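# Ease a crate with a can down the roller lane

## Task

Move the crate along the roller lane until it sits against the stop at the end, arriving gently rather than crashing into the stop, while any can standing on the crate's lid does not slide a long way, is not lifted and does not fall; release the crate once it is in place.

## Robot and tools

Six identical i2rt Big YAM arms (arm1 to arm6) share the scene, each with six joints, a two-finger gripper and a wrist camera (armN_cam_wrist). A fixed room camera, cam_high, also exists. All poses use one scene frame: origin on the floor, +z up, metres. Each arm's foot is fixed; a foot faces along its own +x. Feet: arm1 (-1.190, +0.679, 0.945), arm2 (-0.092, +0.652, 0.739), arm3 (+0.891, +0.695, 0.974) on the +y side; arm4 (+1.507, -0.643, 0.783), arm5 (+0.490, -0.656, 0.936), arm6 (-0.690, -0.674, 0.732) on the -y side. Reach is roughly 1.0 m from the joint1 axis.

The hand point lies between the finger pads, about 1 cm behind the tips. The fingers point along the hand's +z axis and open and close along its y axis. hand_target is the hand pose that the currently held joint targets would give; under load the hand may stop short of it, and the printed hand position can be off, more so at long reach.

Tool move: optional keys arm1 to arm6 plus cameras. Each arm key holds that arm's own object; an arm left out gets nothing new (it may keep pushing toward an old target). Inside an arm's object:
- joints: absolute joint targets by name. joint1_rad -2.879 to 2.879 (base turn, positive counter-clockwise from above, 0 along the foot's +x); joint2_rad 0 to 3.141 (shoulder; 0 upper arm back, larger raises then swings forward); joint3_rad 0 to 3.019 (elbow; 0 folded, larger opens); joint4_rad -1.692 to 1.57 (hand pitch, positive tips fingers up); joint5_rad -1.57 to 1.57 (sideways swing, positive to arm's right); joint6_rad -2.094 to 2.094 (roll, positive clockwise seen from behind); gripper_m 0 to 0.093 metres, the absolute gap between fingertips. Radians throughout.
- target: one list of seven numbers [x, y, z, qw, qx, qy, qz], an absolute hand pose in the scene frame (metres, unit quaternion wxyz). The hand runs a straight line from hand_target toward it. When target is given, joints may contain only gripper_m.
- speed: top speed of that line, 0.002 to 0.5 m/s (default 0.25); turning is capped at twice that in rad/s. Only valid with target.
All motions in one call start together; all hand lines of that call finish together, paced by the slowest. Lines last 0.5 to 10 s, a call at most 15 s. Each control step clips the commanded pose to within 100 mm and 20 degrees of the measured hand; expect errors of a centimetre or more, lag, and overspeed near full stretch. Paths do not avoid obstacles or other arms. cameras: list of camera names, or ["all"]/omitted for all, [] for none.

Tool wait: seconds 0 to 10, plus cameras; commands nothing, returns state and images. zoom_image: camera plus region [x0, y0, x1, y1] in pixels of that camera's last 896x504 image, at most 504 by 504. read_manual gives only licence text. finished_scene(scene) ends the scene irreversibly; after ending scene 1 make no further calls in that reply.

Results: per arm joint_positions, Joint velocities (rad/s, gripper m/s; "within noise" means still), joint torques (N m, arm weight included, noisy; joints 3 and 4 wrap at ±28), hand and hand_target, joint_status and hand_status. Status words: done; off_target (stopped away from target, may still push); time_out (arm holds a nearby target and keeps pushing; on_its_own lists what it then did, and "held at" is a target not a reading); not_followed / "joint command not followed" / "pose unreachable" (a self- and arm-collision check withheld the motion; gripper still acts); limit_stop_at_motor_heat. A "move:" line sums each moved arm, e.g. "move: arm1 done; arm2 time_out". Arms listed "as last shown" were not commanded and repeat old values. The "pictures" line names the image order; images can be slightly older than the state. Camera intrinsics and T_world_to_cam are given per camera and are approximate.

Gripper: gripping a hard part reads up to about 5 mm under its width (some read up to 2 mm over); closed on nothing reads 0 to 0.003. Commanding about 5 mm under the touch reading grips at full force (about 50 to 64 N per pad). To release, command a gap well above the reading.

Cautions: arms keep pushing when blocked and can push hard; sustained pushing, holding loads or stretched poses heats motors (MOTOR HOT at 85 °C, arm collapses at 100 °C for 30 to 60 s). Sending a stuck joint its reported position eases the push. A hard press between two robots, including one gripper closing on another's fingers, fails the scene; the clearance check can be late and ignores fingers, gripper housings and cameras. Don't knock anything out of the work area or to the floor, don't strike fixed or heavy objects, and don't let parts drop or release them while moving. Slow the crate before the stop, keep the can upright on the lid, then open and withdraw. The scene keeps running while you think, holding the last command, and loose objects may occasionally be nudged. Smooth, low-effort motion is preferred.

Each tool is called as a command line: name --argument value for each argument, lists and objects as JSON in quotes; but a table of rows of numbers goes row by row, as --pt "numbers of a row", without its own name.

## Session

move --cameras '["arm1_cam_wrist","arm6_cam_wrist","arm2_cam_wrist","cam_high","arm4_cam_wrist"]'

Scene clock: 0.00 s.
Joint torques (N m): no reading
Heat: arm1: hottest joint2_rad 28 °C; arm2: hottest joint1_rad 31 °C; arm3: hottest joint3_rad 32 °C; arm4: hottest joint2_rad 32 °C; arm5: hottest joint3_rad 31 °C; arm6: hottest joint2_rad 31 °C.
Joint velocities: within noise
arm1.joint_positions: joint1_rad=+0.450 joint2_rad=+0.646 joint3_rad=+1.353 joint4_rad=-1.256 joint5_rad=-0.025 joint6_rad=-0.082 gripper_m=+0.09396
arm1.joint_status: not commanded
arm1.hand: x=-1.0494 y=+0.4575 z=+1.4761 quat_wxyz=(-0.422, -0.389, -0.781, +0.247) (m; scene frame)
arm1.hand_target: x=-1.0507 y=+0.4596 z=+1.4900 quat_wxyz=(-0.433, -0.386, -0.774, +0.254) (m; scene frame)
arm1.hand_status: not commanded
arm2.joint_positions: joint1_rad=-0.156 joint2_rad=+0.540 joint3_rad=+1.434 joint4_rad=-1.421 joint5_rad=+0.220 joint6_rad=-0.465 gripper_m=+0.09396
arm2.joint_status: not commanded
arm2.hand: x=-0.1822 y=+0.4980 z=+1.3000 quat_wxyz=(-0.099, -0.605, -0.610, +0.501) (m; scene frame)
arm2.hand_target: x=-0.1810 y=+0.5013 z=+1.3088 quat_wxyz=(-0.104, -0.602, -0.605, +0.510) (m; scene frame)
arm2.hand_status: not commanded
arm3.joint_positions: joint1_rad=-0.411 joint2_rad=+0.647 joint3_rad=+1.454 joint4_rad=-1.470 joint5_rad=-0.077 joint6_rad=-0.163 gripper_m=+0.09396
arm3.joint_status: not commanded
arm3.hand: x=+0.8270 y=+0.4919 z=+1.5129 quat_wxyz=(-0.252, -0.682, -0.580, +0.367) (m; scene frame)
arm3.hand_target: x=+0.8278 y=+0.4943 z=+1.5227 quat_wxyz=(-0.257, -0.678, -0.577, +0.376) (m; scene frame)
arm3.hand_status: not commanded
arm4.joint_positions: joint1_rad=+0.133 joint2_rad=+0.618 joint3_rad=+1.399 joint4_rad=-1.434 joint5_rad=-0.177 joint6_rad=+0.312 gripper_m=+0.09396
arm4.joint_status: not commanded
arm4.hand: x=+1.3937 y=-0.4464 z=+1.3061 quat_wxyz=(-0.124, +0.677, -0.588, -0.425) (m; scene frame)
arm4.hand_target: x=+1.3943 y=-0.4484 z=+1.3173 quat_wxyz=(-0.129, +0.673, -0.583, -0.436) (m; scene frame)
arm4.hand_status: not commanded
arm5.joint_positions: joint1_rad=+0.646 joint2_rad=+0.624 joint3_rad=+1.416 joint4_rad=-1.301 joint5_rad=-0.192 joint6_rad=-0.435 gripper_m=+0.09396
arm5.joint_status: not commanded
arm5.hand: x=+0.3411 y=-0.4706 z=+1.4959 quat_wxyz=(-0.264, +0.836, -0.196, -0.439) (m; scene frame)
arm5.hand_target: x=+0.3428 y=-0.4729 z=+1.5049 quat_wxyz=(-0.270, +0.831, -0.193, -0.445) (m; scene frame)
arm5.hand_status: not commanded
arm6.joint_positions: joint1_rad=+0.067 joint2_rad=+0.576 joint3_rad=+1.433 joint4_rad=-1.158 joint5_rad=-0.198 joint6_rad=-0.235 gripper_m=+0.09396
arm6.joint_status: not commanded
arm6.hand: x=-0.7592 y=-0.4590 z=+1.3426 quat_wxyz=(-0.383, +0.697, -0.398, -0.457) (m; scene frame)
arm6.hand_target: x=-0.7586 y=-0.4633 z=+1.3513 quat_wxyz=(-0.390, +0.692, -0.394, -0.462) (m; scene frame)
arm6.hand_status: not commanded
pictures: arm1_cam_wrist, arm2_cam_wrist, arm4_cam_wrist, arm6_cam_wrist, cam_high
camera_calibration:
arm1_cam_wrist: T_world_to_cam=[[-0.81315, -0.580791, 0.0383122, -0.639893], [-0.547786, 0.741366, -0.387695, -0.337555], [0.196767, -0.336242, -0.920991, 1.84752], [0, 0, 0, 1]] pos_world=[-1.06877, 0.49982, 1.59519]
arm2_cam_wrist: T_world_to_cam=[[-0.832918, 0.219082, 0.508184, -0.923679], [0.0695952, 0.952477, -0.296554, -0.0720338], [-0.549003, -0.211638, -0.808582, 1.18363], [0, 0, 0, 1]] pos_world=[-0.114517, 0.521474, 1.4051]
arm4_cam_wrist: T_world_to_cam=[[0.905239, 0.271467, -0.326876, -0.715524], [0.201573, -0.951588, -0.232053, -0.398206], [-0.374046, 0.144174, -0.916135, 1.91261], [0, 0, 0, 1]] pos_world=[1.44339, -0.460436, 1.42592]
arm6_cam_wrist: T_world_to_cam=[[0.902484, 0.392866, 0.176574, 0.627759], [0.416976, -0.694145, -0.586766, 0.786182], [-0.107953, 0.603174, -0.79027, 1.38225], [0, 0, 0, 1]] pos_world=[-0.745144, -0.534638, 1.44281]

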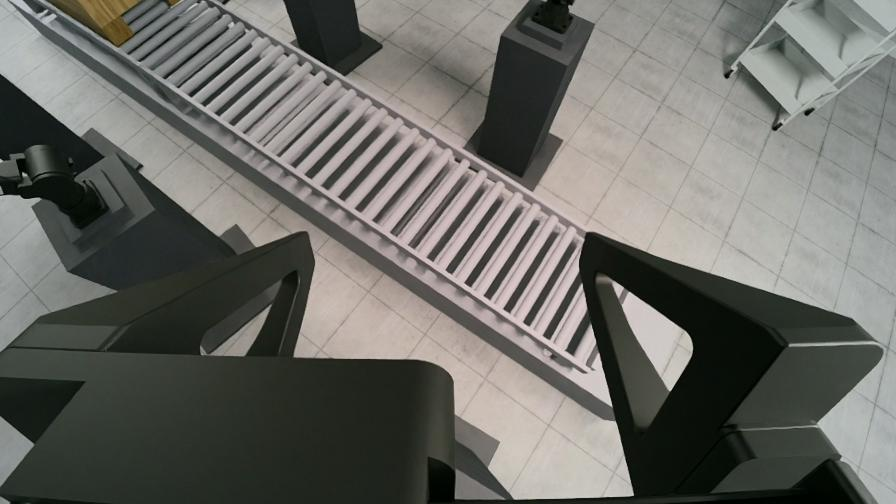

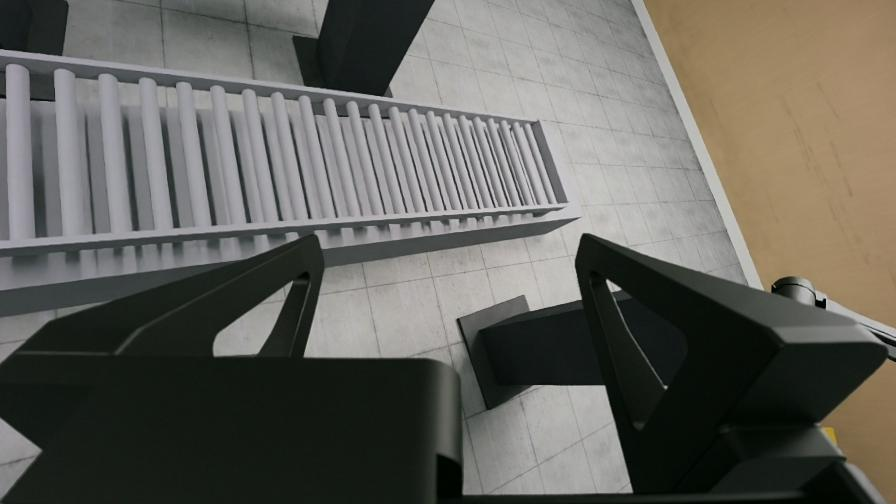

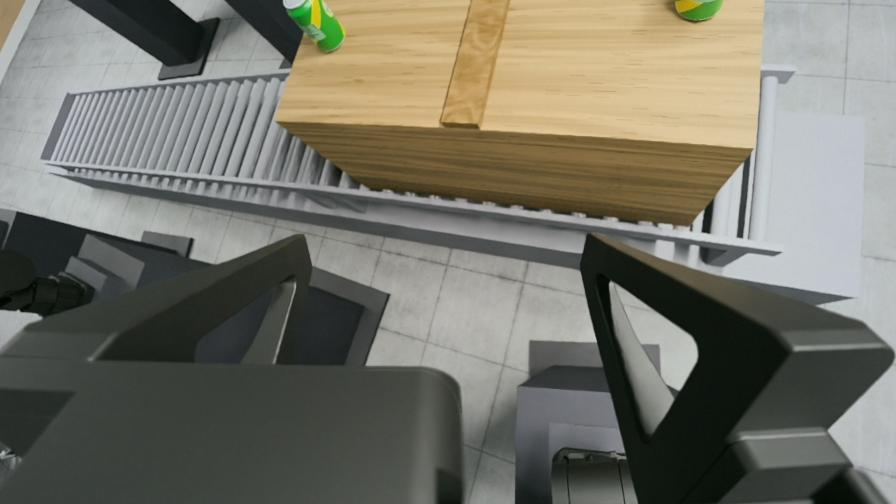

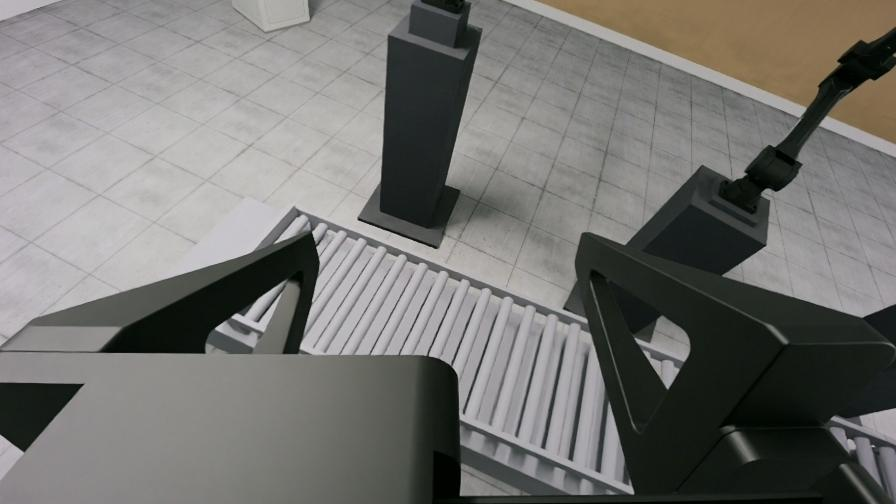

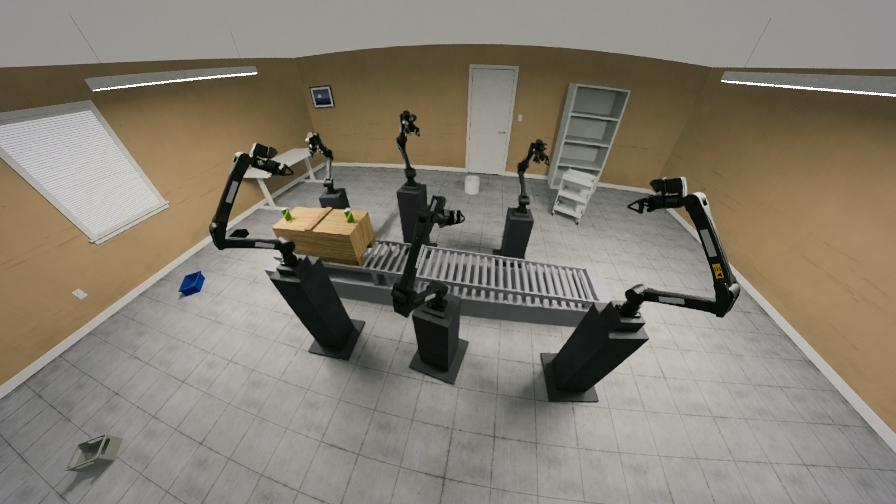

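move --arm3 '{"target":[1.185,0.17,1.07,0,0.7071,0.7071,0],"speed":0.15}' --cameras '["arm3_cam_wrist","arm4_cam_wrist"]'

Scene clock: 25.50 s.
Joint torques (N m): arm1=[0.62 3.19 10.21 1.54 0.03 0] | arm2=[-0.38 4.31 8.05 2.07 -0.03 0.02] | arm3=[0.15 -18.02 13.61 -0.03 -0.02 0.06] | arm4=[-0.62 0.56 8.54 2.56 -0.03 -0.09] | arm5=[-0.67 2.84 10.15 2.13 -0.1 0.02] | arm6=[0.62 1.9 9.77 2.54 -0.11 -0.09]
Heat: arm1: hottest joint3_rad 32 °C; arm2: hottest joint3_rad 32 °C; arm3: hottest joint3_rad 34 °C; arm4: hottest joint2_rad 31 °C; arm5: hottest joint3_rad 32 °C; arm6: hottest joint3_rad 32 °C.
move: arm3 off_target
Joint velocities: within noise
arm1, arm2, arm4, arm6: as last shown
arm3.joint_positions: joint1_rad=+0.448 joint2_rad=+1.968 joint3_rad=+1.658 joint4_rad=-1.280 joint5_rad=-0.006 joint6_rad=+0.495 gripper_m=+0.09396
arm3.joint_status: not commanded
arm3.hand: x=+1.1732 y=+0.1788 z=+1.0677 quat_wxyz=(+0.006, -0.706, -0.708, +0.000) (m; scene frame)
arm3.hand_target: x=+1.1847 y=+0.1705 z=+1.0699 quat_wxyz=(+0.000, -0.707, -0.707, +0.000) (m; scene frame)
arm3.hand_status: off_target (0.015 m and 0.7 deg from the pose sent, 0.654 m and 53.6 deg at the start)
arm5.joint_positions: joint1_rad=+0.646 joint2_rad=+0.624 joint3_rad=+1.416 joint4_rad=-1.301 joint5_rad=-0.191 joint6_rad=-0.435 gripper_m=+0.09396
arm5.joint_status: not commanded
arm5.hand: x=+0.3411 y=-0.4705 z=+1.4959 quat_wxyz=(-0.264, +0.836, -0.196, -0.439) (m; scene frame)
arm5.hand_target: x=+0.3428 y=-0.4728 z=+1.5049 quat_wxyz=(-0.270, +0.831, -0.194, -0.445) (m; scene frame)
arm5.hand_status: not commanded
pictures: arm3_cam_wrist, arm4_cam_wrist
camera_calibration:
arm3_cam_wrist: T_world_to_cam=[[-0.998942, 0.0121337, 0.0443553, 1.11998], [0.0363231, 0.799717, 0.599278, -0.823506], [-0.0282002, 0.600255, -0.799311, 0.905845], [0, 0, 0, 1]] pos_world=[1.17425, 0.101244, 1.16788]
arm4_cam_wrist: T_world_to_cam=[[0.905239, 0.271467, -0.326876, -0.715524], [0.201573, -0.951588, -0.232053, -0.398206], [-0.374046, 0.144174, -0.916135, 1.91261], [0, 0, 0, 1]] pos_world=[1.44339, -0.460436, 1.42592]

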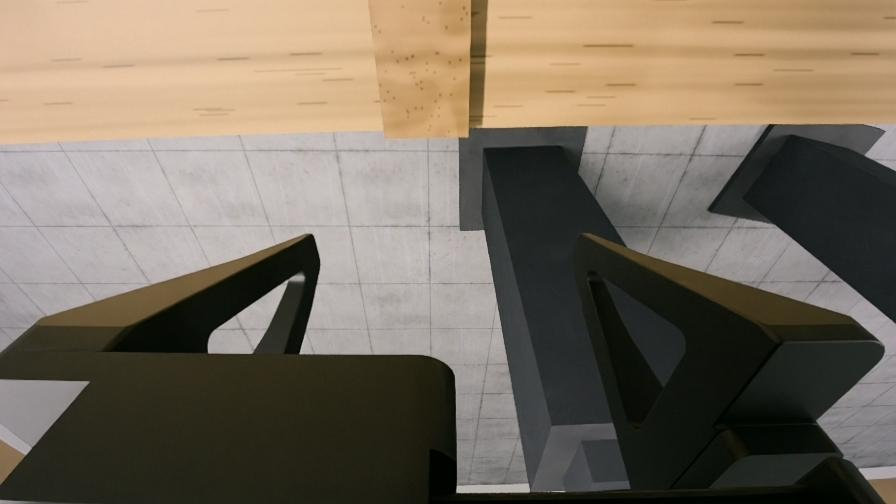

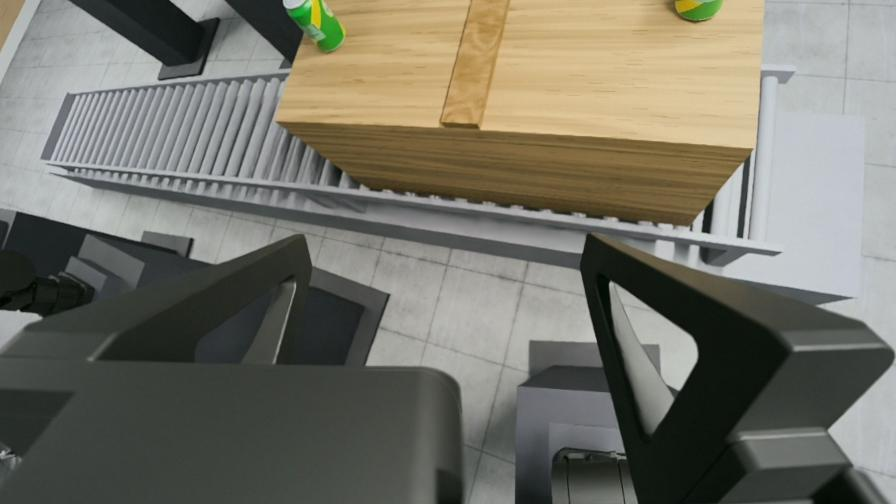

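move --arm3 '{"target":[1.19,0.148,0.93,0,0.7071,0.7071,0],"speed":0.1}' --cameras '["arm3_cam_wrist"]'

Scene clock: 35.47 s.
Joint torques (N m): arm1=[0.56 3.6 10.29 1.48 0 0.02] | arm2=[-0.38 3.96 7.9 1.92 0 0.04] | arm3=[-0.5 -20.01 9.29 0.61 -0.01 -0.02] | arm4=[-0.73 0.62 8.51 2.52 -0.06 -0.1] | arm5=[-0.67 2.84 10.15 2.11 -0.1 0.02] | arm6=[0.62 1.96 9.77 2.54 -0.11 -0.09]
Heat: arm1: hottest joint3_rad 33 °C; arm2: hottest joint3_rad 33 °C; arm3: hottest joint3_rad 37 °C; arm4: hottest joint3_rad 32 °C; arm5: hottest joint3_rad 33 °C; arm6: hottest joint3_rad 33 °C.
move: arm3 off_target
Joint velocities: within noise
arm1, arm2, arm4, arm5, arm6: as last shown
arm3.joint_positions: joint1_rad=+0.448 joint2_rad=+2.169 joint3_rad=+1.644 joint4_rad=-1.043 joint5_rad=-0.006 joint6_rad=+0.495 gripper_m=+0.09396
arm3.joint_status: not commanded
arm3.hand: x=+1.1884 y=+0.1486 z=+0.9446 quat_wxyz=(-0.005, -0.706, -0.708, +0.003) (m; scene frame)
arm3.hand_target: x=+1.1897 y=+0.1483 z=+0.9302 quat_wxyz=(+0.000, -0.707, -0.707, +0.000) (m; scene frame)
arm3.hand_status: off_target (0.015 m and 0.7 deg from the pose sent, 0.142 m and 0.7 deg at the start)
pictures: arm3_cam_wrist
camera_calibration:
arm3_cam_wrist: T_world_to_cam=[[-0.999361, 0.0127109, 0.0334002, 1.1517], [0.02983, 0.811382, 0.583754, -0.70551], [-0.0196803, 0.584377, -0.811243, 0.829486], [0, 0, 0, 1]] pos_world=[1.18834, 0.0730658, 1.04629]

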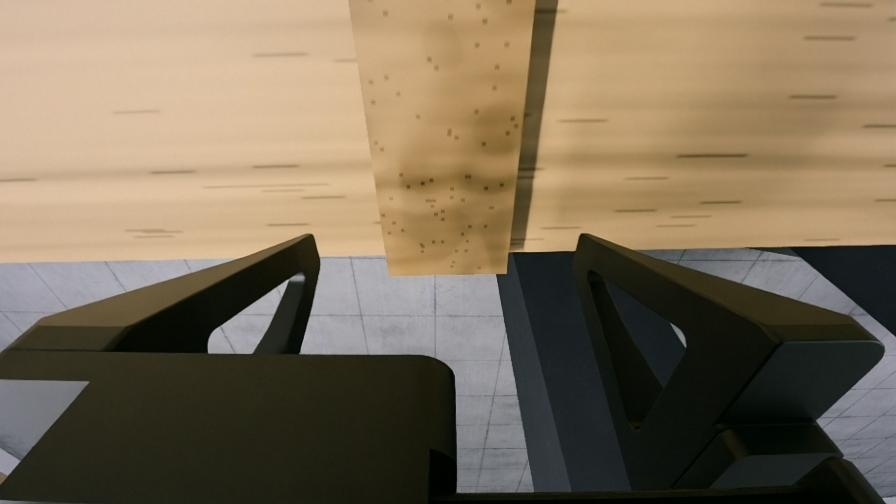

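move --arm3 '{"target":[1.19,0.146,0.880,0,0.7071,0.7071,0],"speed":0.06}' --cameras '["arm3_cam_wrist"]'

Scene clock: 40.80 s.
Joint torques (N m): arm1=[0.5 3.31 10.21 1.54 0 0.03] | arm2=[-0.38 4.31 7.87 1.98 0 0.04] | arm3=[-0.5 -18.43 8.7 0.64 -0.01 -0.02] | arm4=[-0.56 0.44 8.55 2.59 -0.05 -0.09] | arm5=[-0.67 2.84 10.15 2.13 -0.1 0.02] | arm6=[0.62 1.9 9.77 2.54 -0.11 -0.09]
Heat: arm1: hottest joint3_rad 34 °C; arm2: hottest joint3_rad 33 °C; arm3: hottest joint3_rad 37 °C; arm4: hottest joint3_rad 32 °C; arm5: hottest joint3_rad 33 °C; arm6: hottest joint3_rad 34 °C.
move: arm3 off_target
Joint velocities: within noise
arm1, arm2, arm4, arm5, arm6: as last shown
arm3.joint_positions: joint1_rad=+0.448 joint2_rad=+2.243 joint3_rad=+1.638 joint4_rad=-0.955 joint5_rad=-0.006 joint6_rad=+0.495 gripper_m=+0.09396
arm3.joint_status: not commanded
arm3.hand: x=+1.1906 y=+0.1437 z=+0.8982 quat_wxyz=(-0.009, -0.706, -0.708, +0.004) (m; scene frame)
arm3.hand_target: x=+1.1897 y=+0.1465 z=+0.8802 quat_wxyz=(+0.000, -0.707, -0.707, +0.000) (m; scene frame)
arm3.hand_status: off_target (0.018 m and 1.1 deg from the pose sent, 0.065 m and 0.7 deg at the start)
pictures: arm3_cam_wrist
camera_calibration:
arm3_cam_wrist: T_world_to_cam=[[-0.999473, 0.0127941, 0.0298219, 1.1588], [0.0276986, 0.815139, 0.578602, -0.667797], [-0.0169063, 0.579124, -0.815064, 0.795597], [0, 0, 0, 1]] pos_world=[1.19014, 0.0687728, 1.00029]

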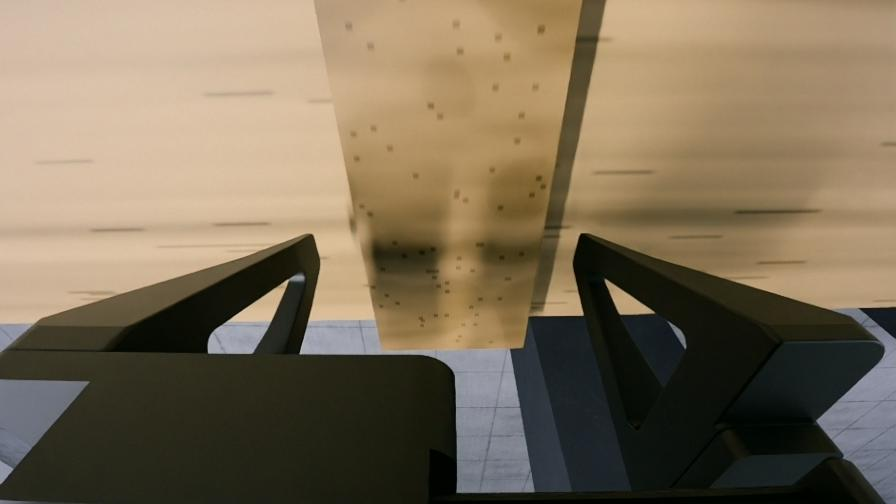

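move --arm3 '{"target":[1.188,0.140,0.868,0,0.7071,0.7071,0],"speed":0.04}' --cameras '[]'

move --arm3 '{"joints":{"gripper_m":0.07}}' --cameras '["arm3_cam_wrist"]'

move --arm3 '{"joints":{"gripper_m":0.055}}' --cameras '["arm3_cam_wrist"]'

Scene clock: 52.00 s.
Joint torques (N m): arm1=[0.32 3.08 10.28 1.54 0.01 0.02] | arm2=[-0.32 4.6 7.87 1.96 0.01 0] | arm3=[-1.38 -19.19 9.94 0.62 0.02 -0.1] | arm4=[-0.62 0.56 8.57 2.58 -0.05 -0.1] | arm5=[-0.67 2.84 10.15 2.11 -0.1 0.02] | arm6=[0.62 1.96 9.77 2.54 -0.11 -0.09]
Heat: arm1: hottest joint3_rad 35 °C; arm2: hottest joint3_rad 34 °C; arm3: hottest joint3_rad 37 °C; arm4: hottest joint3_rad 33 °C; arm5: hottest joint3_rad 33 °C; arm6: hottest joint3_rad 34 °C.
move: arm3 off_target
Joint velocities: within noise
arm1, arm2, arm4, arm5, arm6: as last shown
arm3.joint_positions: joint1_rad=+0.448 joint2_rad=+2.272 joint3_rad=+1.638 joint4_rad=-0.943 joint5_rad=-0.007 joint6_rad=+0.495 gripper_m=+0.09396
arm3.joint_status: not commanded
arm3.hand: x=+1.1892 y=+0.1464 z=+0.8811 quat_wxyz=(-0.001, -0.706, -0.708, +0.001) (m; scene frame)
arm3.hand_target: x=+1.1877 y=+0.1405 z=+0.8681 quat_wxyz=(+0.000, -0.707, -0.707, +0.000) (m; scene frame)
arm3.hand_status: off_target (0.015 m and 0.3 deg from the pose sent, 0.031 m and 1.1 deg at the start)
pictures: none
No camera images: "cameras" was empty.

Scene clock: 52.60 s.
Joint torques (N m): arm1=[0.44 3.31 10.24 1.57 0.03 0.02] | arm2=[0.03 4.25 7.9 1.96 0.03 0] | arm3=[-1.55 -19.78 9.98 0.65 0.01 -0.11] | arm4=[-0.62 0.44 8.54 2.55 -0.05 -0.11] | arm5=[-0.67 2.84 10.14 2.13 -0.1 0.02] | arm6=[0.62 1.96 9.77 2.52 -0.11 -0.09]
Heat: arm1: hottest joint3_rad 35 °C; arm2: hottest joint3_rad 34 °C; arm3: hottest joint3_rad 37 °C; arm4: hottest joint3_rad 33 °C; arm5: hottest joint3_rad 33 °C; arm6: hottest joint3_rad 34 °C.
move: arm3 done
Joint velocities: within noise
arm1, arm2, arm4, arm5, arm6: as last shown
arm3.joint_positions: joint1_rad=+0.448 joint2_rad=+2.272 joint3_rad=+1.638 joint4_rad=-0.943 joint5_rad=-0.007 joint6_rad=+0.495 gripper_m=+0.07018
arm3.joint_status: all done
arm3.hand: x=+1.1892 y=+0.1464 z=+0.8811 quat_wxyz=(-0.001, -0.706, -0.708, +0.001) (m; scene frame)
arm3.hand_target: x=+1.1877 y=+0.1405 z=+0.8681 quat_wxyz=(+0.000, -0.707, -0.707, +0.000) (m; scene frame)
arm3.hand_status: not commanded
pictures: arm3_cam_wrist
camera_calibration:
arm3_cam_wrist: T_world_to_cam=[[-0.999238, 0.0123848, 0.0370208, 1.15131], [0.0318623, 0.806668, 0.590145, -0.673905], [-0.0225547, 0.590875, -0.806448, 0.777495], [0, 0, 0, 1]] pos_world=[1.18944, 0.069957, 0.982089]

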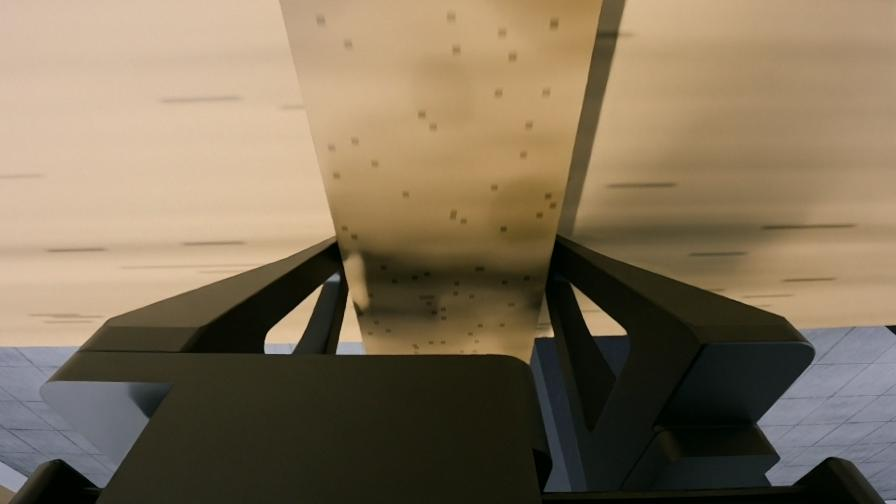

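Scene clock: 53.07 s.
Joint torques (N m): arm1=[0.32 3.19 10.26 1.54 0.01 0.04] | arm2=[-0.67 4.72 7.8 1.98 0.02 -0.02] | arm3=[-1.32 -19.66 9.98 0.62 0.02 -0.1] | arm4=[-0.73 0.44 8.55 2.59 -0.06 -0.09] | arm5=[-0.62 2.84 10.14 2.11 -0.1 0.02] | arm6=[0.62 1.96 9.77 2.52 -0.11 -0.09]
Heat: arm1: hottest joint3_rad 35 °C; arm2: hottest joint3_rad 34 °C; arm3: hottest joint3_rad 37 °C; arm4: hottest joint3_rad 33 °C; arm5: hottest joint3_rad 33 °C; arm6: hottest joint3_rad 34 °C.
move: arm3 off_target
Joint velocities: within noise
arm1, arm2, arm4, arm5, arm6: as last shown
arm3.joint_positions: joint1_rad=+0.448 joint2_rad=+2.272 joint3_rad=+1.638 joint4_rad=-0.943 joint5_rad=-0.007 joint6_rad=+0.495 gripper_m=+0.06254
arm3.joint_status: gripper_m off_target (ended at +0.06257, target +0.05500)
arm3.hand: x=+1.1892 y=+0.1464 z=+0.8811 quat_wxyz=(-0.001, -0.706, -0.708, +0.001) (m; scene frame)
arm3.hand_target: x=+1.1876 y=+0.1405 z=+0.8681 quat_wxyz=(+0.000, -0.707, -0.707, +0.000) (m; scene frame)
arm3.hand_status: not commanded
pictures: arm3_cam_wrist
camera_calibration:
arm3_cam_wrist: T_world_to_cam=[[-0.999238, 0.0123848, 0.0370208, 1.15131], [0.0318623, 0.806668, 0.590145, -0.673905], [-0.0225547, 0.590875, -0.806448, 0.777495], [0, 0, 0, 1]] pos_world=[1.18944, 0.069957, 0.982089]

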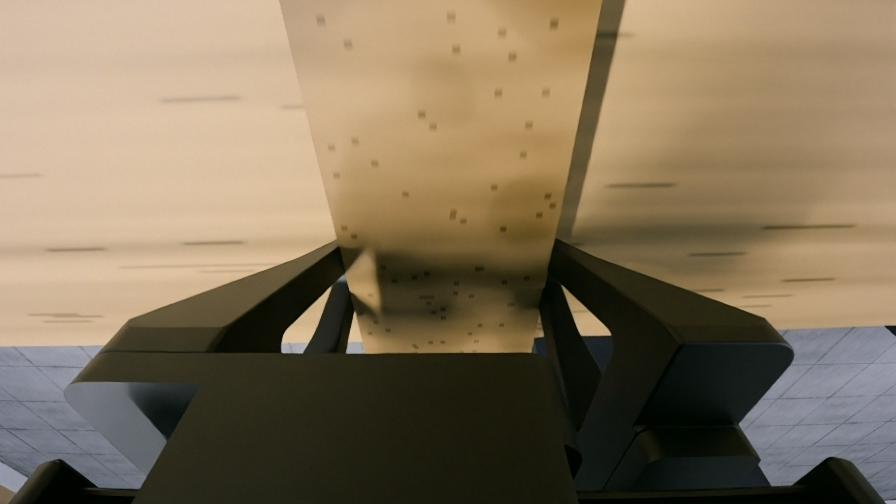

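move --arm3 '{"target":[0.71,0.140,0.846,0,0.7071,0.7071,0],"speed":0.065}' --arm5 '{"target":[0.70,-0.16,1.07,0,0.7071,-0.7071,0],"speed":0.15}' --cameras '["arm3_cam_wrist","arm5_cam_wrist","cam_high"]'

Scene clock: 67.70 s.
Joint torques (N m): arm1=[0.26 2.96 10.22 1.48 0.01 0.02] | arm2=[-0.32 4.48 7.8 1.99 0 0.03] | arm3=[0.85 -16.32 8.06 0.06 -0.1 0.07] | arm4=[-0.67 0.56 8.61 2.59 -0.06 -0.08] | arm5=[-1.2 -15.33 14.38 0.44 0.15 0.07] | arm6=[0.62 1.96 9.77 2.54 -0.11 -0.09]
Heat: arm1: hottest joint3_rad 36 °C; arm2: hottest joint3_rad 35 °C; arm3: hottest joint3_rad 37 °C; arm4: hottest joint3_rad 34 °C; arm5: hottest joint3_rad 35 °C; arm6: hottest joint3_rad 35 °C.
move: arm3 off_target; arm5 off_target
Joint velocities: within noise
arm1, arm2, arm4, arm6: as last shown
arm3.joint_positions: joint1_rad=-0.377 joint2_rad=+2.193 joint3_rad=+1.467 joint4_rad=-0.790 joint5_rad=+0.004 joint6_rad=-0.334 gripper_m=+0.06254
arm3.joint_status: not commanded
arm3.hand: x=+0.6977 y=+0.1293 z=+0.8786 quat_wxyz=(-0.013, -0.704, -0.709, +0.031) (m; scene frame)
arm3.hand_target: x=+0.7099 y=+0.1413 z=+0.8475 quat_wxyz=(+0.000, -0.707, -0.707, +0.001) (m; scene frame)
arm3.hand_status: off_target (0.036 m and 3.9 deg from the pose sent, 0.481 m and 0.3 deg at the start)
arm5.joint_positions: joint1_rad=-0.314 joint2_rad=+1.746 joint3_rad=+1.458 joint4_rad=-1.287 joint5_rad=+0.004 joint6_rad=-0.404 gripper_m=+0.09396
arm5.joint_status: not commanded
arm5.hand: x=+0.6884 y=-0.1742 z=+1.0645 quat_wxyz=(+0.009, +0.713, -0.701, +0.001) (m; scene frame)
arm5.hand_target: x=+0.6997 y=-0.1607 z=+1.0701 quat_wxyz=(+0.000, +0.707, -0.707, +0.000) (m; scene frame)
arm5.hand_status: off_target (0.019 m and 1.4 deg from the pose sent, 0.638 m and 86.3 deg at the start)
pictures: arm3_cam_wrist, arm5_cam_wrist, cam_high
camera_calibration:
arm3_cam_wrist: T_world_to_cam=[[-0.998074, 0.0120524, 0.0608474, 0.638841], [0.043099, 0.840226, 0.54052, -0.611625], [-0.044611, 0.542102, -0.839128, 0.824905], [0, 0, 0, 1]] pos_world=[0.700771, 0.0590217, 0.983925]
arm5_cam_wrist: T_world_to_cam=[[0.999434, 0.0324051, -0.00902138, -0.673836], [0.0311435, -0.790091, 0.612198, -0.811384], [0.0127106, -0.612133, -0.790653, 0.848803], [0, 0, 0, 1]] pos_world=[0.687935, -0.0996513, 1.16176]

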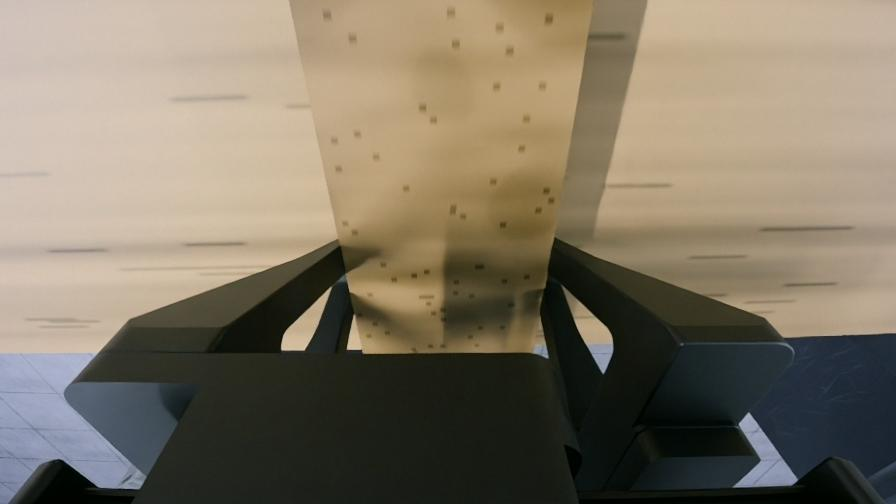

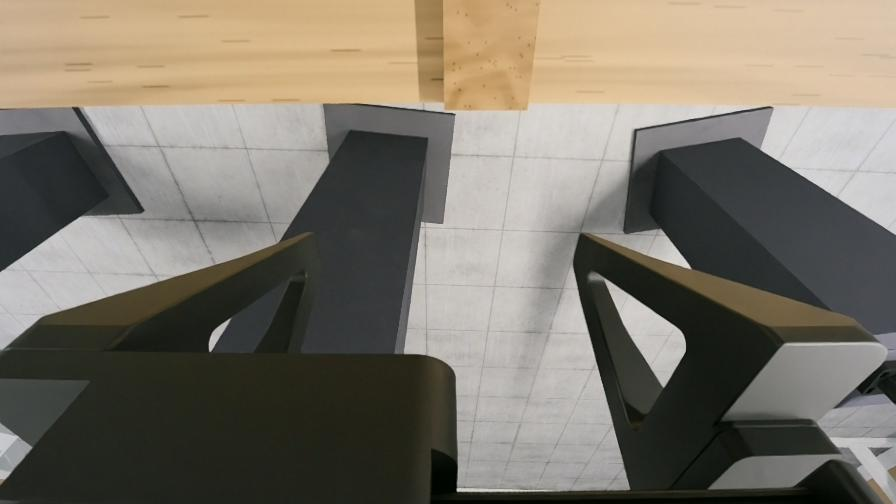

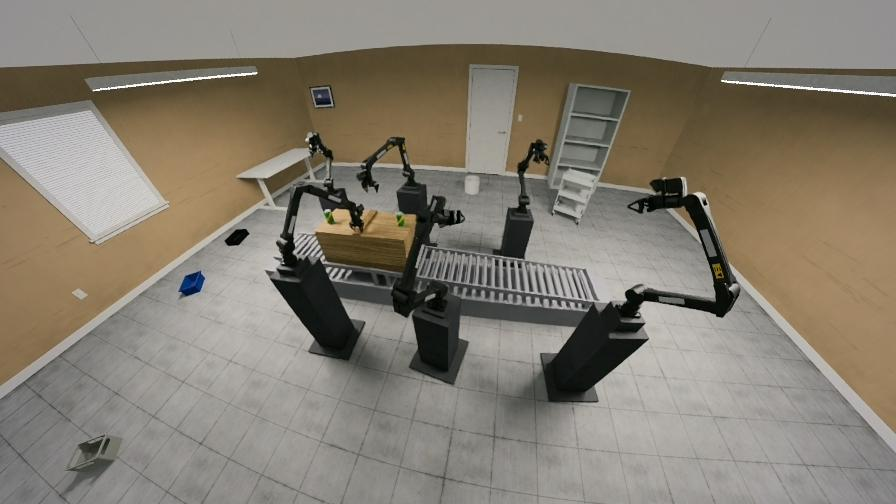

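move --arm5 '{"target":[0.718,-0.136,0.92,0,0.7071,-0.7071,0],"speed":0.1}' --arm3 '{"target":[0.71,0.140,0.862,0,0.7071,0.7071,0],"speed":0.03}' --cameras '["arm5_cam_wrist"]'

Scene clock: 79.70 s.
Joint torques (N m): arm1=[0.5 3.49 10.19 1.51 0.01 0.04] | arm2=[-0.32 4.01 7.98 1.96 0 -0.01] | arm3=[0.62 -18.43 8.14 -0.9 -0.07 0.11] | arm4=[-0.5 0.56 8.58 2.65 -0.05 -0.1] | arm5=[-1.26 -17.85 7.83 1.09 0.14 -0.06] | arm6=[0.62 1.96 9.77 2.54 -0.11 -0.09]
Heat: arm1: hottest joint3_rad 36 °C; arm2: hottest joint3_rad 35 °C; arm3: hottest joint3_rad 37 °C; arm4: hottest joint3_rad 34 °C; arm5: hottest joint3_rad 38 °C; arm6: hottest joint3_rad 35 °C.
move: arm3 off_target; arm5 off_target
Joint velocities: within noise
arm1.joint_positions: joint1_rad=+0.450 joint2_rad=+0.646 joint3_rad=+1.353 joint4_rad=-1.256 joint5_rad=-0.025 joint6_rad=-0.082 gripper_m=+0.09396
arm1.joint_status: not commanded
arm1.hand: x=-1.0494 y=+0.4575 z=+1.4761 quat_wxyz=(-0.422, -0.389, -0.781, +0.247) (m; scene frame)
arm1.hand_target: x=-1.0507 y=+0.4596 z=+1.4900 quat_wxyz=(-0.433, -0.386, -0.774, +0.254) (m; scene frame)
arm1.hand_status: not commanded
arm2.joint_positions: joint1_rad=-0.156 joint2_rad=+0.540 joint3_rad=+1.434 joint4_rad=-1.421 joint5_rad=+0.220 joint6_rad=-0.465 gripper_m=+0.09396
arm2.joint_status: not commanded
arm2.hand: x=-0.1822 y=+0.4980 z=+1.3000 quat_wxyz=(-0.099, -0.605, -0.610, +0.501) (m; scene frame)
arm2.hand_target: x=-0.1810 y=+0.5013 z=+1.3088 quat_wxyz=(-0.104, -0.602, -0.605, +0.510) (m; scene frame)
arm2.hand_status: not commanded
arm3.joint_positions: joint1_rad=-0.376 joint2_rad=+2.193 joint3_rad=+1.470 joint4_rad=-0.798 joint5_rad=+0.004 joint6_rad=-0.334 gripper_m=+0.06254
arm3.joint_status: not commanded
arm3.hand: x=+0.6981 y=+0.1296 z=+0.8794 quat_wxyz=(-0.012, -0.704, -0.709, +0.029) (m; scene frame)
arm3.hand_target: x=+0.7098 y=+0.1402 z=+0.8627 quat_wxyz=(+0.000, -0.707, -0.707, +0.001) (m; scene frame)
arm3.hand_status: off_target (0.024 m and 3.6 deg from the pose sent, 0.023 m and 3.9 deg at the start)
arm4.joint_positions: joint1_rad=+0.133 joint2_rad=+0.618 joint3_rad=+1.399 joint4_rad=-1.434 joint5_rad=-0.177 joint6_rad=+0.312 gripper_m=+0.09396
arm4.joint_status: not commanded
arm4.hand: x=+1.3937 y=-0.4464 z=+1.3061 quat_wxyz=(-0.124, +0.677, -0.588, -0.425) (m; scene frame)
arm4.hand_target: x=+1.3943 y=-0.4484 z=+1.3173 quat_wxyz=(-0.129, +0.673, -0.583, -0.436) (m; scene frame)
arm4.hand_status: not commanded
arm5.joint_positions: joint1_rad=-0.328 joint2_rad=+1.976 joint3_rad=+1.445 joint4_rad=-0.998 joint5_rad=+0.004 joint6_rad=-0.404 gripper_m=+0.09396
arm5.joint_status: not commanded
arm5.hand: x=+0.7144 y=-0.1292 z=+0.9391 quat_wxyz=(-0.012, +0.708, -0.706, -0.007) (m; scene frame)
arm5.hand_target: x=+0.7176 y=-0.1364 z=+0.9205 quat_wxyz=(+0.000, +0.707, -0.707, +0.000) (m; scene frame)
arm5.hand_status: off_target (0.021 m and 1.7 deg from the pose sent, 0.152 m and 1.4 deg at the start)
arm6.joint_positions: joint1_rad=+0.067 joint2_rad=+0.576 joint3_rad=+1.433 joint4_rad=-1.158 joint5_rad=-0.198 joint6_rad=-0.235 gripper_m=+0.09396
arm6.joint_status: not commanded
arm6.hand: x=-0.7592 y=-0.4590 z=+1.3426 quat_wxyz=(-0.383, +0.697, -0.398, -0.457) (m; scene frame)
arm6.hand_target: x=-0.7586 y=-0.4633 z=+1.3513 quat_wxyz=(-0.390, +0.692, -0.394, -0.462) (m; scene frame)
arm6.hand_status: not commanded
pictures: arm5_cam_wrist
camera_calibration:
arm5_cam_wrist: T_world_to_cam=[[0.999777, 0.0186831, 0.00984854, -0.722096], [0.00953752, -0.815453, 0.578744, -0.656225], [0.0188438, -0.578521, -0.815449, 0.800201], [0, 0, 0, 1]] pos_world=[0.713114, -0.0586964, 1.03942]

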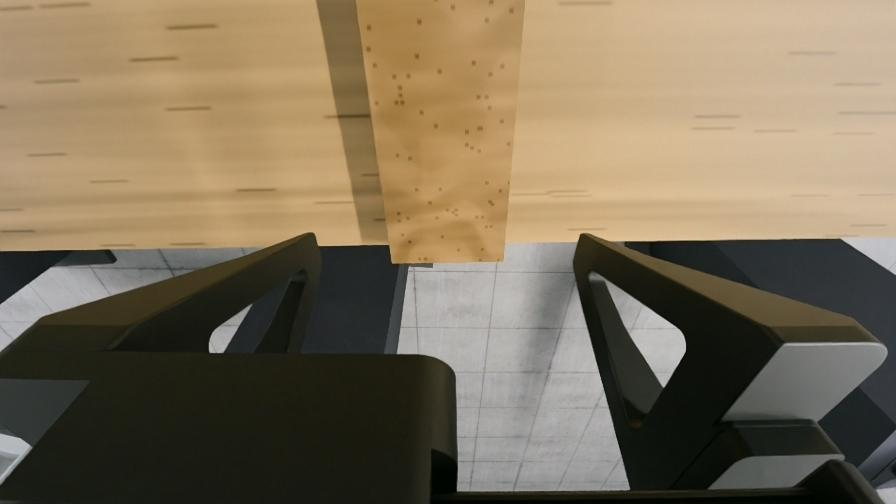

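move --arm5 '{"target":[0.718,-0.136,0.866,0,0.7071,-0.7071,0],"speed":0.06}' --cameras '["arm5_cam_wrist"]'

Scene clock: 86.67 s.
Joint torques (N m): arm1=[0.73 3.19 10.35 1.54 0.04 0.05] | arm2=[-0.73 4.25 7.88 1.89 0.01 0.04] | arm3=[0.38 -18.37 8.1 -0.88 -0.07 0.12] | arm4=[-0.56 0.56 8.59 2.61 -0.05 -0.09] | arm5=[-1.26 -18.14 6.93 1.09 0.13 -0.07] | arm6=[0.62 1.96 9.77 2.54 -0.11 -0.09]
Heat: arm1: hottest joint3_rad 37 °C; arm2: hottest joint3_rad 35 °C; arm3: hottest joint3_rad 37 °C; arm4: hottest joint3_rad 34 °C; arm5: hottest joint3_rad 37 °C; arm6: hottest joint3_rad 36 °C.
move: arm5 off_target
Joint velocities: within noise
arm1, arm2, arm3, arm4, arm6: as last shown
arm5.joint_positions: joint1_rad=-0.328 joint2_rad=+2.056 joint3_rad=+1.421 joint4_rad=-0.887 joint5_rad=+0.004 joint6_rad=-0.405 gripper_m=+0.09396
arm5.joint_status: not commanded
arm5.hand: x=+0.7158 y=-0.1254 z=+0.8879 quat_wxyz=(-0.015, +0.708, -0.706, -0.009) (m; scene frame)
arm5.hand_target: x=+0.7175 y=-0.1364 z=+0.8667 quat_wxyz=(+0.000, +0.707, -0.707, +0.000) (m; scene frame)
arm5.hand_status: off_target (0.024 m and 2.0 deg from the pose sent, 0.073 m and 1.7 deg at the start)
pictures: arm5_cam_wrist
camera_calibration:
arm5_cam_wrist: T_world_to_cam=[[0.999751, 0.0185006, 0.0124558, -0.725327], [0.00800293, -0.81887, 0.573923, -0.618536], [0.0208176, -0.573681, -0.818815, 0.762782], [0, 0, 0, 1]] pos_world=[0.714218, -0.0554882, 0.988603]

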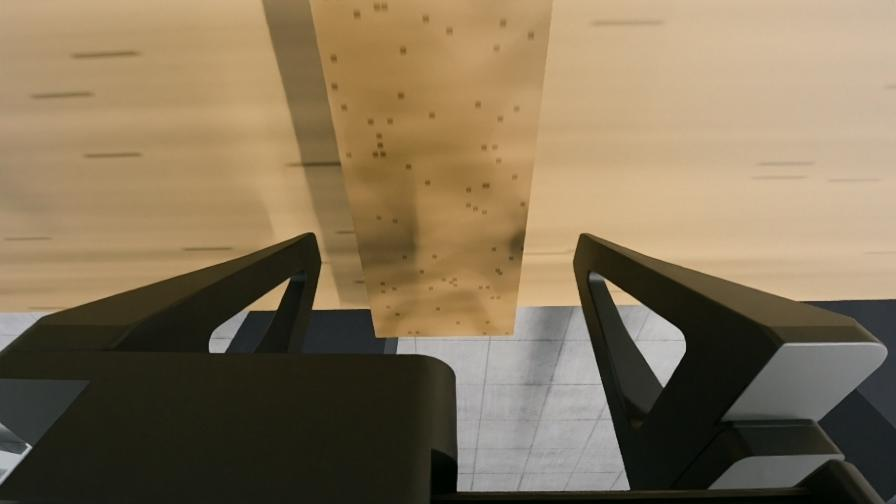

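move --arm5 '{"target":[0.714,-0.136,0.843,0,0.7071,-0.7071,0],"speed":0.05}' --cameras '["arm5_cam_wrist"]'

Scene clock: 91.97 s.
Joint torques (N m): arm1=[0.5 3.19 10.25 1.55 0 0.04] | arm2=[-0.5 4.01 7.91 1.95 0.02 0.01] | arm3=[0.62 -18.37 8.16 -0.85 -0.07 0.09] | arm4=[-0.62 0.5 8.57 2.59 -0.06 -0.1] | arm5=[-0.79 -18.37 6.72 1.14 0.14 -0.01] | arm6=[0.62 1.9 9.77 2.52 -0.11 -0.09]
Heat: arm1: hottest joint3_rad 37 °C; arm2: hottest joint3_rad 36 °C; arm3: hottest joint3_rad 37 °C; arm4: hottest joint3_rad 35 °C; arm5: hottest joint3_rad 37 °C; arm6: hottest joint3_rad 36 °C.
move: arm5 off_target
Joint velocities: within noise
arm1, arm2, arm3, arm4, arm6: as last shown
arm5.joint_positions: joint1_rad=-0.329 joint2_rad=+2.094 joint3_rad=+1.408 joint4_rad=-0.839 joint5_rad=+0.004 joint6_rad=-0.405 gripper_m=+0.09396
arm5.joint_status: not commanded
arm5.hand: x=+0.7152 y=-0.1267 z=+0.8636 quat_wxyz=(-0.014, +0.708, -0.706, -0.008) (m; scene frame)
arm5.hand_target: x=+0.7138 y=-0.1364 z=+0.8437 quat_wxyz=(+0.000, +0.707, -0.707, +0.000) (m; scene frame)
arm5.hand_status: off_target (0.023 m and 1.9 deg from the pose sent, 0.046 m and 2.0 deg at the start)
pictures: arm5_cam_wrist
camera_calibration:
arm5_cam_wrist: T_world_to_cam=[[0.999761, 0.0185475, 0.0115579, -0.723739], [0.00851479, -0.81767, 0.575624, -0.607315], [0.020127, -0.575388, -0.817633, 0.741359], [0, 0, 0, 1]] pos_world=[0.713816, -0.0565911, 0.96411]

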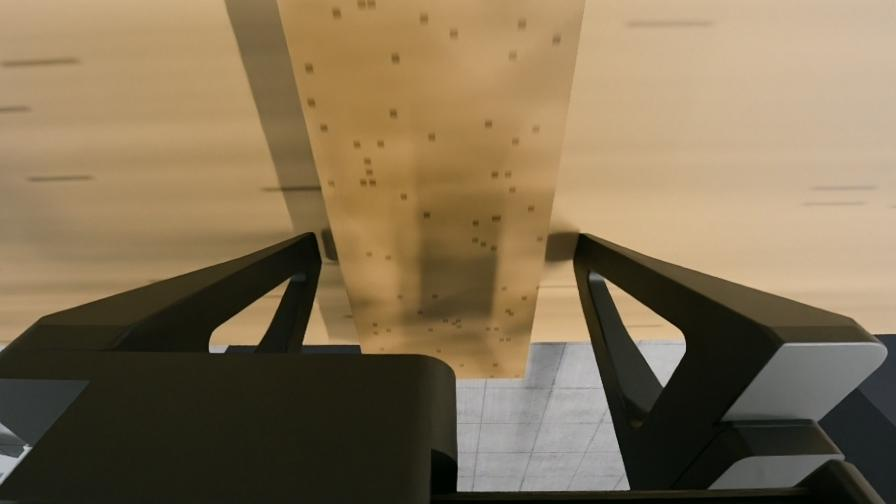

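Good. Close.

move --arm5 '{"joints":{"gripper_m":0.07}}' --cameras '["arm5_cam_wrist"]'

move --arm5 '{"joints":{"gripper_m":0.055}}' --cameras '["arm5_cam_wrist"]'

move --arm5 '{"target":[0.734,-0.136,0.845,0,0.7071,-0.7071,0],"speed":0.03}' --arm3 '{"target":[0.698,0.140,0.862,0,0.7071,0.7071,0],"speed":0.03}' --cameras '[]'

move --arm3 '{"joints":{"gripper_m":0.093}}' --cameras '["arm3_cam_wrist"]'

Scene clock: 98.80 s.
Joint torques (N m): arm1=[0.21 3.49 10.3 1.57 0.02 0.02] | arm2=[-0.03 4.6 7.88 1.98 0 0.01] | arm3=[0.62 -18.43 8.12 -0.88 -0.07 0.1] | arm4=[-0.62 0.44 8.53 2.59 -0.05 -0.1] | arm5=[-0.73 -18.37 6.75 1.07 0.14 -0.01] | arm6=[0.62 2.02 9.77 2.52 -0.11 -0.09]
Heat: arm1: hottest joint3_rad 37 °C; arm2: hottest joint3_rad 36 °C; arm3: hottest joint3_rad 37 °C; arm4: hottest joint3_rad 35 °C; arm5: hottest joint3_rad 37 °C; arm6: hottest joint3_rad 36 °C.
move: arm5 done
Joint velocities: within noise
arm1, arm2, arm3, arm4, arm6: as last shown
arm5.joint_positions: joint1_rad=-0.329 joint2_rad=+2.094 joint3_rad=+1.408 joint4_rad=-0.839 joint5_rad=+0.004 joint6_rad=-0.405 gripper_m=+0.07017
arm5.joint_status: all done
arm5.hand: x=+0.7152 y=-0.1267 z=+0.8636 quat_wxyz=(-0.014, +0.708, -0.706, -0.008) (m; scene frame)
arm5.hand_target: x=+0.7138 y=-0.1364 z=+0.8437 quat_wxyz=(+0.000, +0.707, -0.707, +0.000) (m; scene frame)
arm5.hand_status: not commanded
pictures: arm5_cam_wrist
camera_calibration:
arm5_cam_wrist: T_world_to_cam=[[0.999761, 0.0185475, 0.0115579, -0.723739], [0.00851479, -0.81767, 0.575624, -0.607315], [0.020127, -0.575388, -0.817633, 0.741359], [0, 0, 0, 1]] pos_world=[0.713816, -0.0565911, 0.96411]

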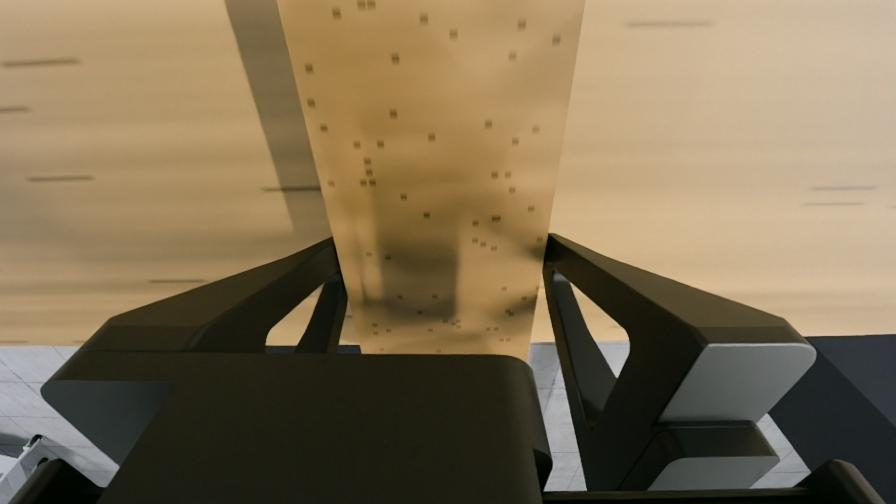

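Scene clock: 99.30 s.
Joint torques (N m): arm1=[0.62 3.19 10.28 1.51 0 0.02] | arm2=[-0.21 5.01 7.92 1.96 -0.02 0.01] | arm3=[0.5 -18.2 8.05 -0.83 -0.09 0.11] | arm4=[-0.79 0.44 8.61 2.59 -0.05 -0.09] | arm5=[-0.62 -18.37 6.69 1.06 0.19 0.01] | arm6=[0.62 1.96 9.77 2.54 -0.11 -0.09]
Heat: arm1: hottest joint3_rad 37 °C; arm2: hottest joint3_rad 36 °C; arm3: hottest joint3_rad 37 °C; arm4: hottest joint3_rad 35 °C; arm5: hottest joint3_rad 37 °C; arm6: hottest joint3_rad 36 °C.
move: arm5 off_target
Joint velocities: within noise
arm1, arm2, arm3, arm4, arm6: as last shown
arm3.joint_positions: joint1_rad=-0.375 joint2_rad=+2.193 joint3_rad=+1.470 joint4_rad=-0.799 joint5_rad=+0.004 joint6_rad=-0.334 gripper_m=+0.06254
arm3.hand: x=+0.6991 y=+0.1296 z=+0.8794 quat_wxyz=(-0.012, -0.704, -0.710, +0.028) (m; scene frame)
arm5.joint_positions: joint1_rad=-0.329 joint2_rad=+2.094 joint3_rad=+1.408 joint4_rad=-0.839 joint5_rad=+0.003 joint6_rad=-0.407 gripper_m=+0.06279
arm5.joint_status: gripper_m off_target (ended at +0.06282, target +0.05500)
arm5.hand: x=+0.7151 y=-0.1266 z=+0.8636 quat_wxyz=(-0.014, +0.709, -0.705, -0.009) (m; scene frame)
arm5.hand_target: x=+0.7138 y=-0.1364 z=+0.8437 quat_wxyz=(+0.000, +0.707, -0.707, +0.000) (m; scene frame)
arm5.hand_status: not commanded
pictures: arm5_cam_wrist
camera_calibration:
arm5_cam_wrist: T_world_to_cam=[[0.999726, 0.0208912, 0.0105758, -0.722342], [0.011005, -0.817868, 0.575301, -0.608846], [0.0206683, -0.575026, -0.817874, 0.741312], [0, 0, 0, 1]] pos_world=[0.713523, -0.0565906, 0.964208]

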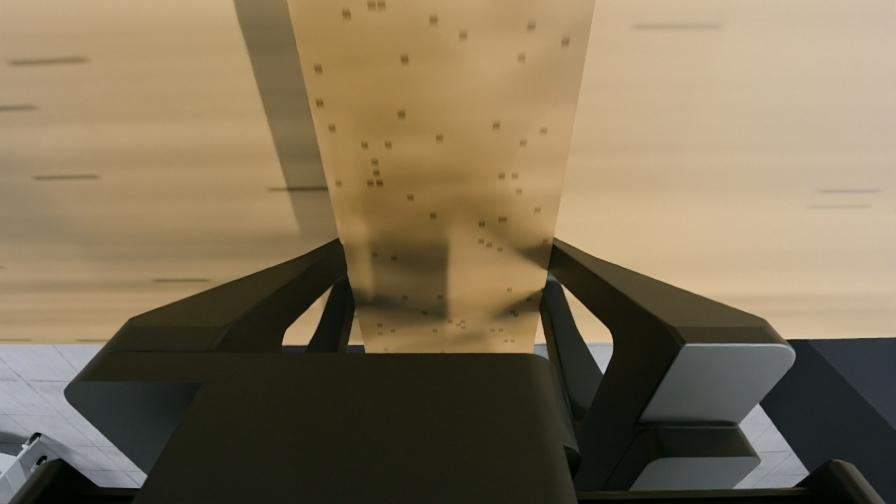

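Scene clock: 100.47 s.
Joint torques (N m): arm1=[0.62 3.19 10.26 1.48 0.01 0.03] | arm2=[-0.85 4.31 7.95 1.98 0 -0.01] | arm3=[-1.32 -17.96 8.81 -0.75 -0.13 -0.06] | arm4=[-0.44 0.38 8.57 2.51 -0.06 -0.09] | arm5=[-2.61 -17.44 9.44 0.43 0.25 -0.2] | arm6=[0.62 1.96 9.76 2.54 -0.11 -0.09]
Heat: arm1: hottest joint3_rad 37 °C; arm2: hottest joint3_rad 36 °C; arm3: hottest joint3_rad 37 °C; arm4: hottest joint3_rad 35 °C; arm5: hottest joint3_rad 37 °C; arm6: hottest joint3_rad 36 °C.
move: arm3 off_target; arm5 off_target
Joint velocities: within noise
arm1, arm2, arm4, arm6: as last shown
arm3.joint_positions: joint1_rad=-0.375 joint2_rad=+2.195 joint3_rad=+1.475 joint4_rad=-0.810 joint5_rad=+0.005 joint6_rad=-0.334 gripper_m=+0.06254
arm3.joint_status: not commanded
arm3.hand: x=+0.6991 y=+0.1303 z=+0.8796 quat_wxyz=(-0.010, -0.704, -0.710, +0.025) (m; scene frame)
arm3.hand_target: x=+0.6983 y=+0.1403 z=+0.8626 quat_wxyz=(+0.000, -0.707, -0.707, +0.000) (m; scene frame)
arm3.hand_status: off_target (0.020 m and 3.1 deg from the pose sent, 0.020 m and 3.6 deg at the start)
arm5.joint_positions: joint1_rad=-0.338 joint2_rad=+2.095 joint3_rad=+1.408 joint4_rad=-0.839 joint5_rad=+0.000 joint6_rad=-0.417 gripper_m=+0.06279
arm5.joint_status: not commanded
arm5.hand: x=+0.7196 y=-0.1288 z=+0.8629 quat_wxyz=(-0.013, +0.709, -0.705, -0.009) (m; scene frame)
arm5.hand_target: x=+0.7334 y=-0.1367 z=+0.8455 quat_wxyz=(+0.000, +0.707, -0.707, +0.000) (m; scene frame)
arm5.hand_status: off_target (0.024 m and 1.9 deg from the pose sent, 0.028 m and 1.9 deg at the start)
pictures: none
No camera images: "cameras" was empty.

Scene clock: 101.10 s.
Joint torques (N m): arm1=[0.5 3.37 10.3 1.55 0.03 0.02] | arm2=[-0.21 4.54 7.84 1.8 0.01 0.03] | arm3=[-1.2 -18.84 8.76 -0.01 0.09 -0.05] | arm4=[-0.67 0.5 8.58 2.59 -0.07 -0.08] | arm5=[-2.67 -17.49 9.44 0.46 0.27 -0.19] | arm6=[0.62 1.9 9.77 2.52 -0.11 -0.09]
Heat: arm1: hottest joint3_rad 37 °C; arm2: hottest joint3_rad 36 °C; arm3: hottest joint3_rad 37 °C; arm4: hottest joint3_rad 35 °C; arm5: hottest joint3_rad 37 °C; arm6: hottest joint3_rad 36 °C.
move: arm3 done
Joint velocities: within noise
arm1, arm2, arm4, arm6: as last shown
arm3.joint_positions: joint1_rad=-0.375 joint2_rad=+2.196 joint3_rad=+1.475 joint4_rad=-0.831 joint5_rad=-0.001 joint6_rad=-0.334 gripper_m=+0.09283
arm3.joint_status: all done
arm3.hand: x=+0.7019 y=+0.1350 z=+0.8787 quat_wxyz=(-0.008, -0.704, -0.710, +0.014) (m; scene frame)
arm3.hand_target: x=+0.6982 y=+0.1404 z=+0.8625 quat_wxyz=(+0.000, -0.707, -0.707, +0.000) (m; scene frame)
arm3.hand_status: not commanded
arm5.joint_positions: joint1_rad=-0.339 joint2_rad=+2.095 joint3_rad=+1.408 joint4_rad=-0.839 joint5_rad=+0.000 joint6_rad=-0.417 gripper_m=+0.06279
arm5.joint_status: not commanded
arm5.hand: x=+0.7198 y=-0.1289 z=+0.8629 quat_wxyz=(-0.013, +0.709, -0.705, -0.009) (m; scene frame)
arm5.hand_target: x=+0.7334 y=-0.1367 z=+0.8456 quat_wxyz=(+0.000, +0.707, -0.707, +0.000) (m; scene frame)
arm5.hand_status: not commanded
pictures: arm3_cam_wrist
camera_calibration:
arm3_cam_wrist: T_world_to_cam=[[-0.998981, 0.00818701, 0.0443775, 0.658569], [0.031967, 0.822498, 0.567869, -0.630453], [-0.0318513, 0.568709, -0.821922, 0.794377], [0, 0, 0, 1]] pos_world=[0.703354, 0.0613853, 0.981705]

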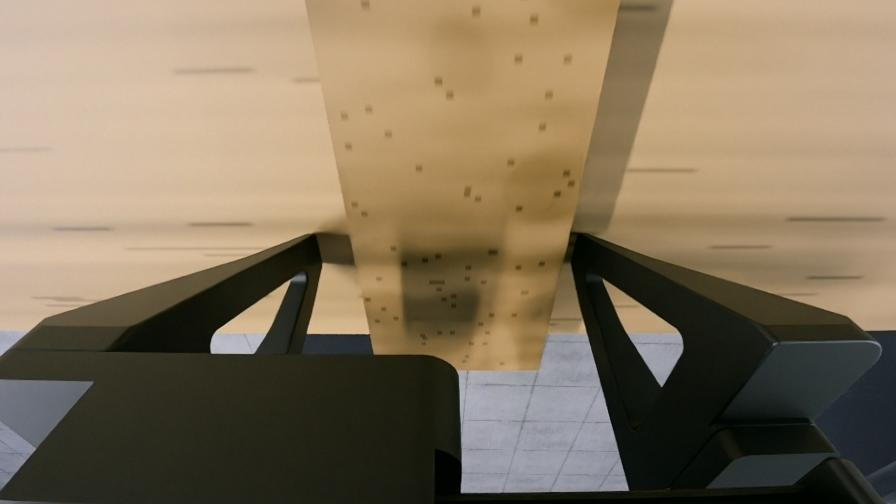

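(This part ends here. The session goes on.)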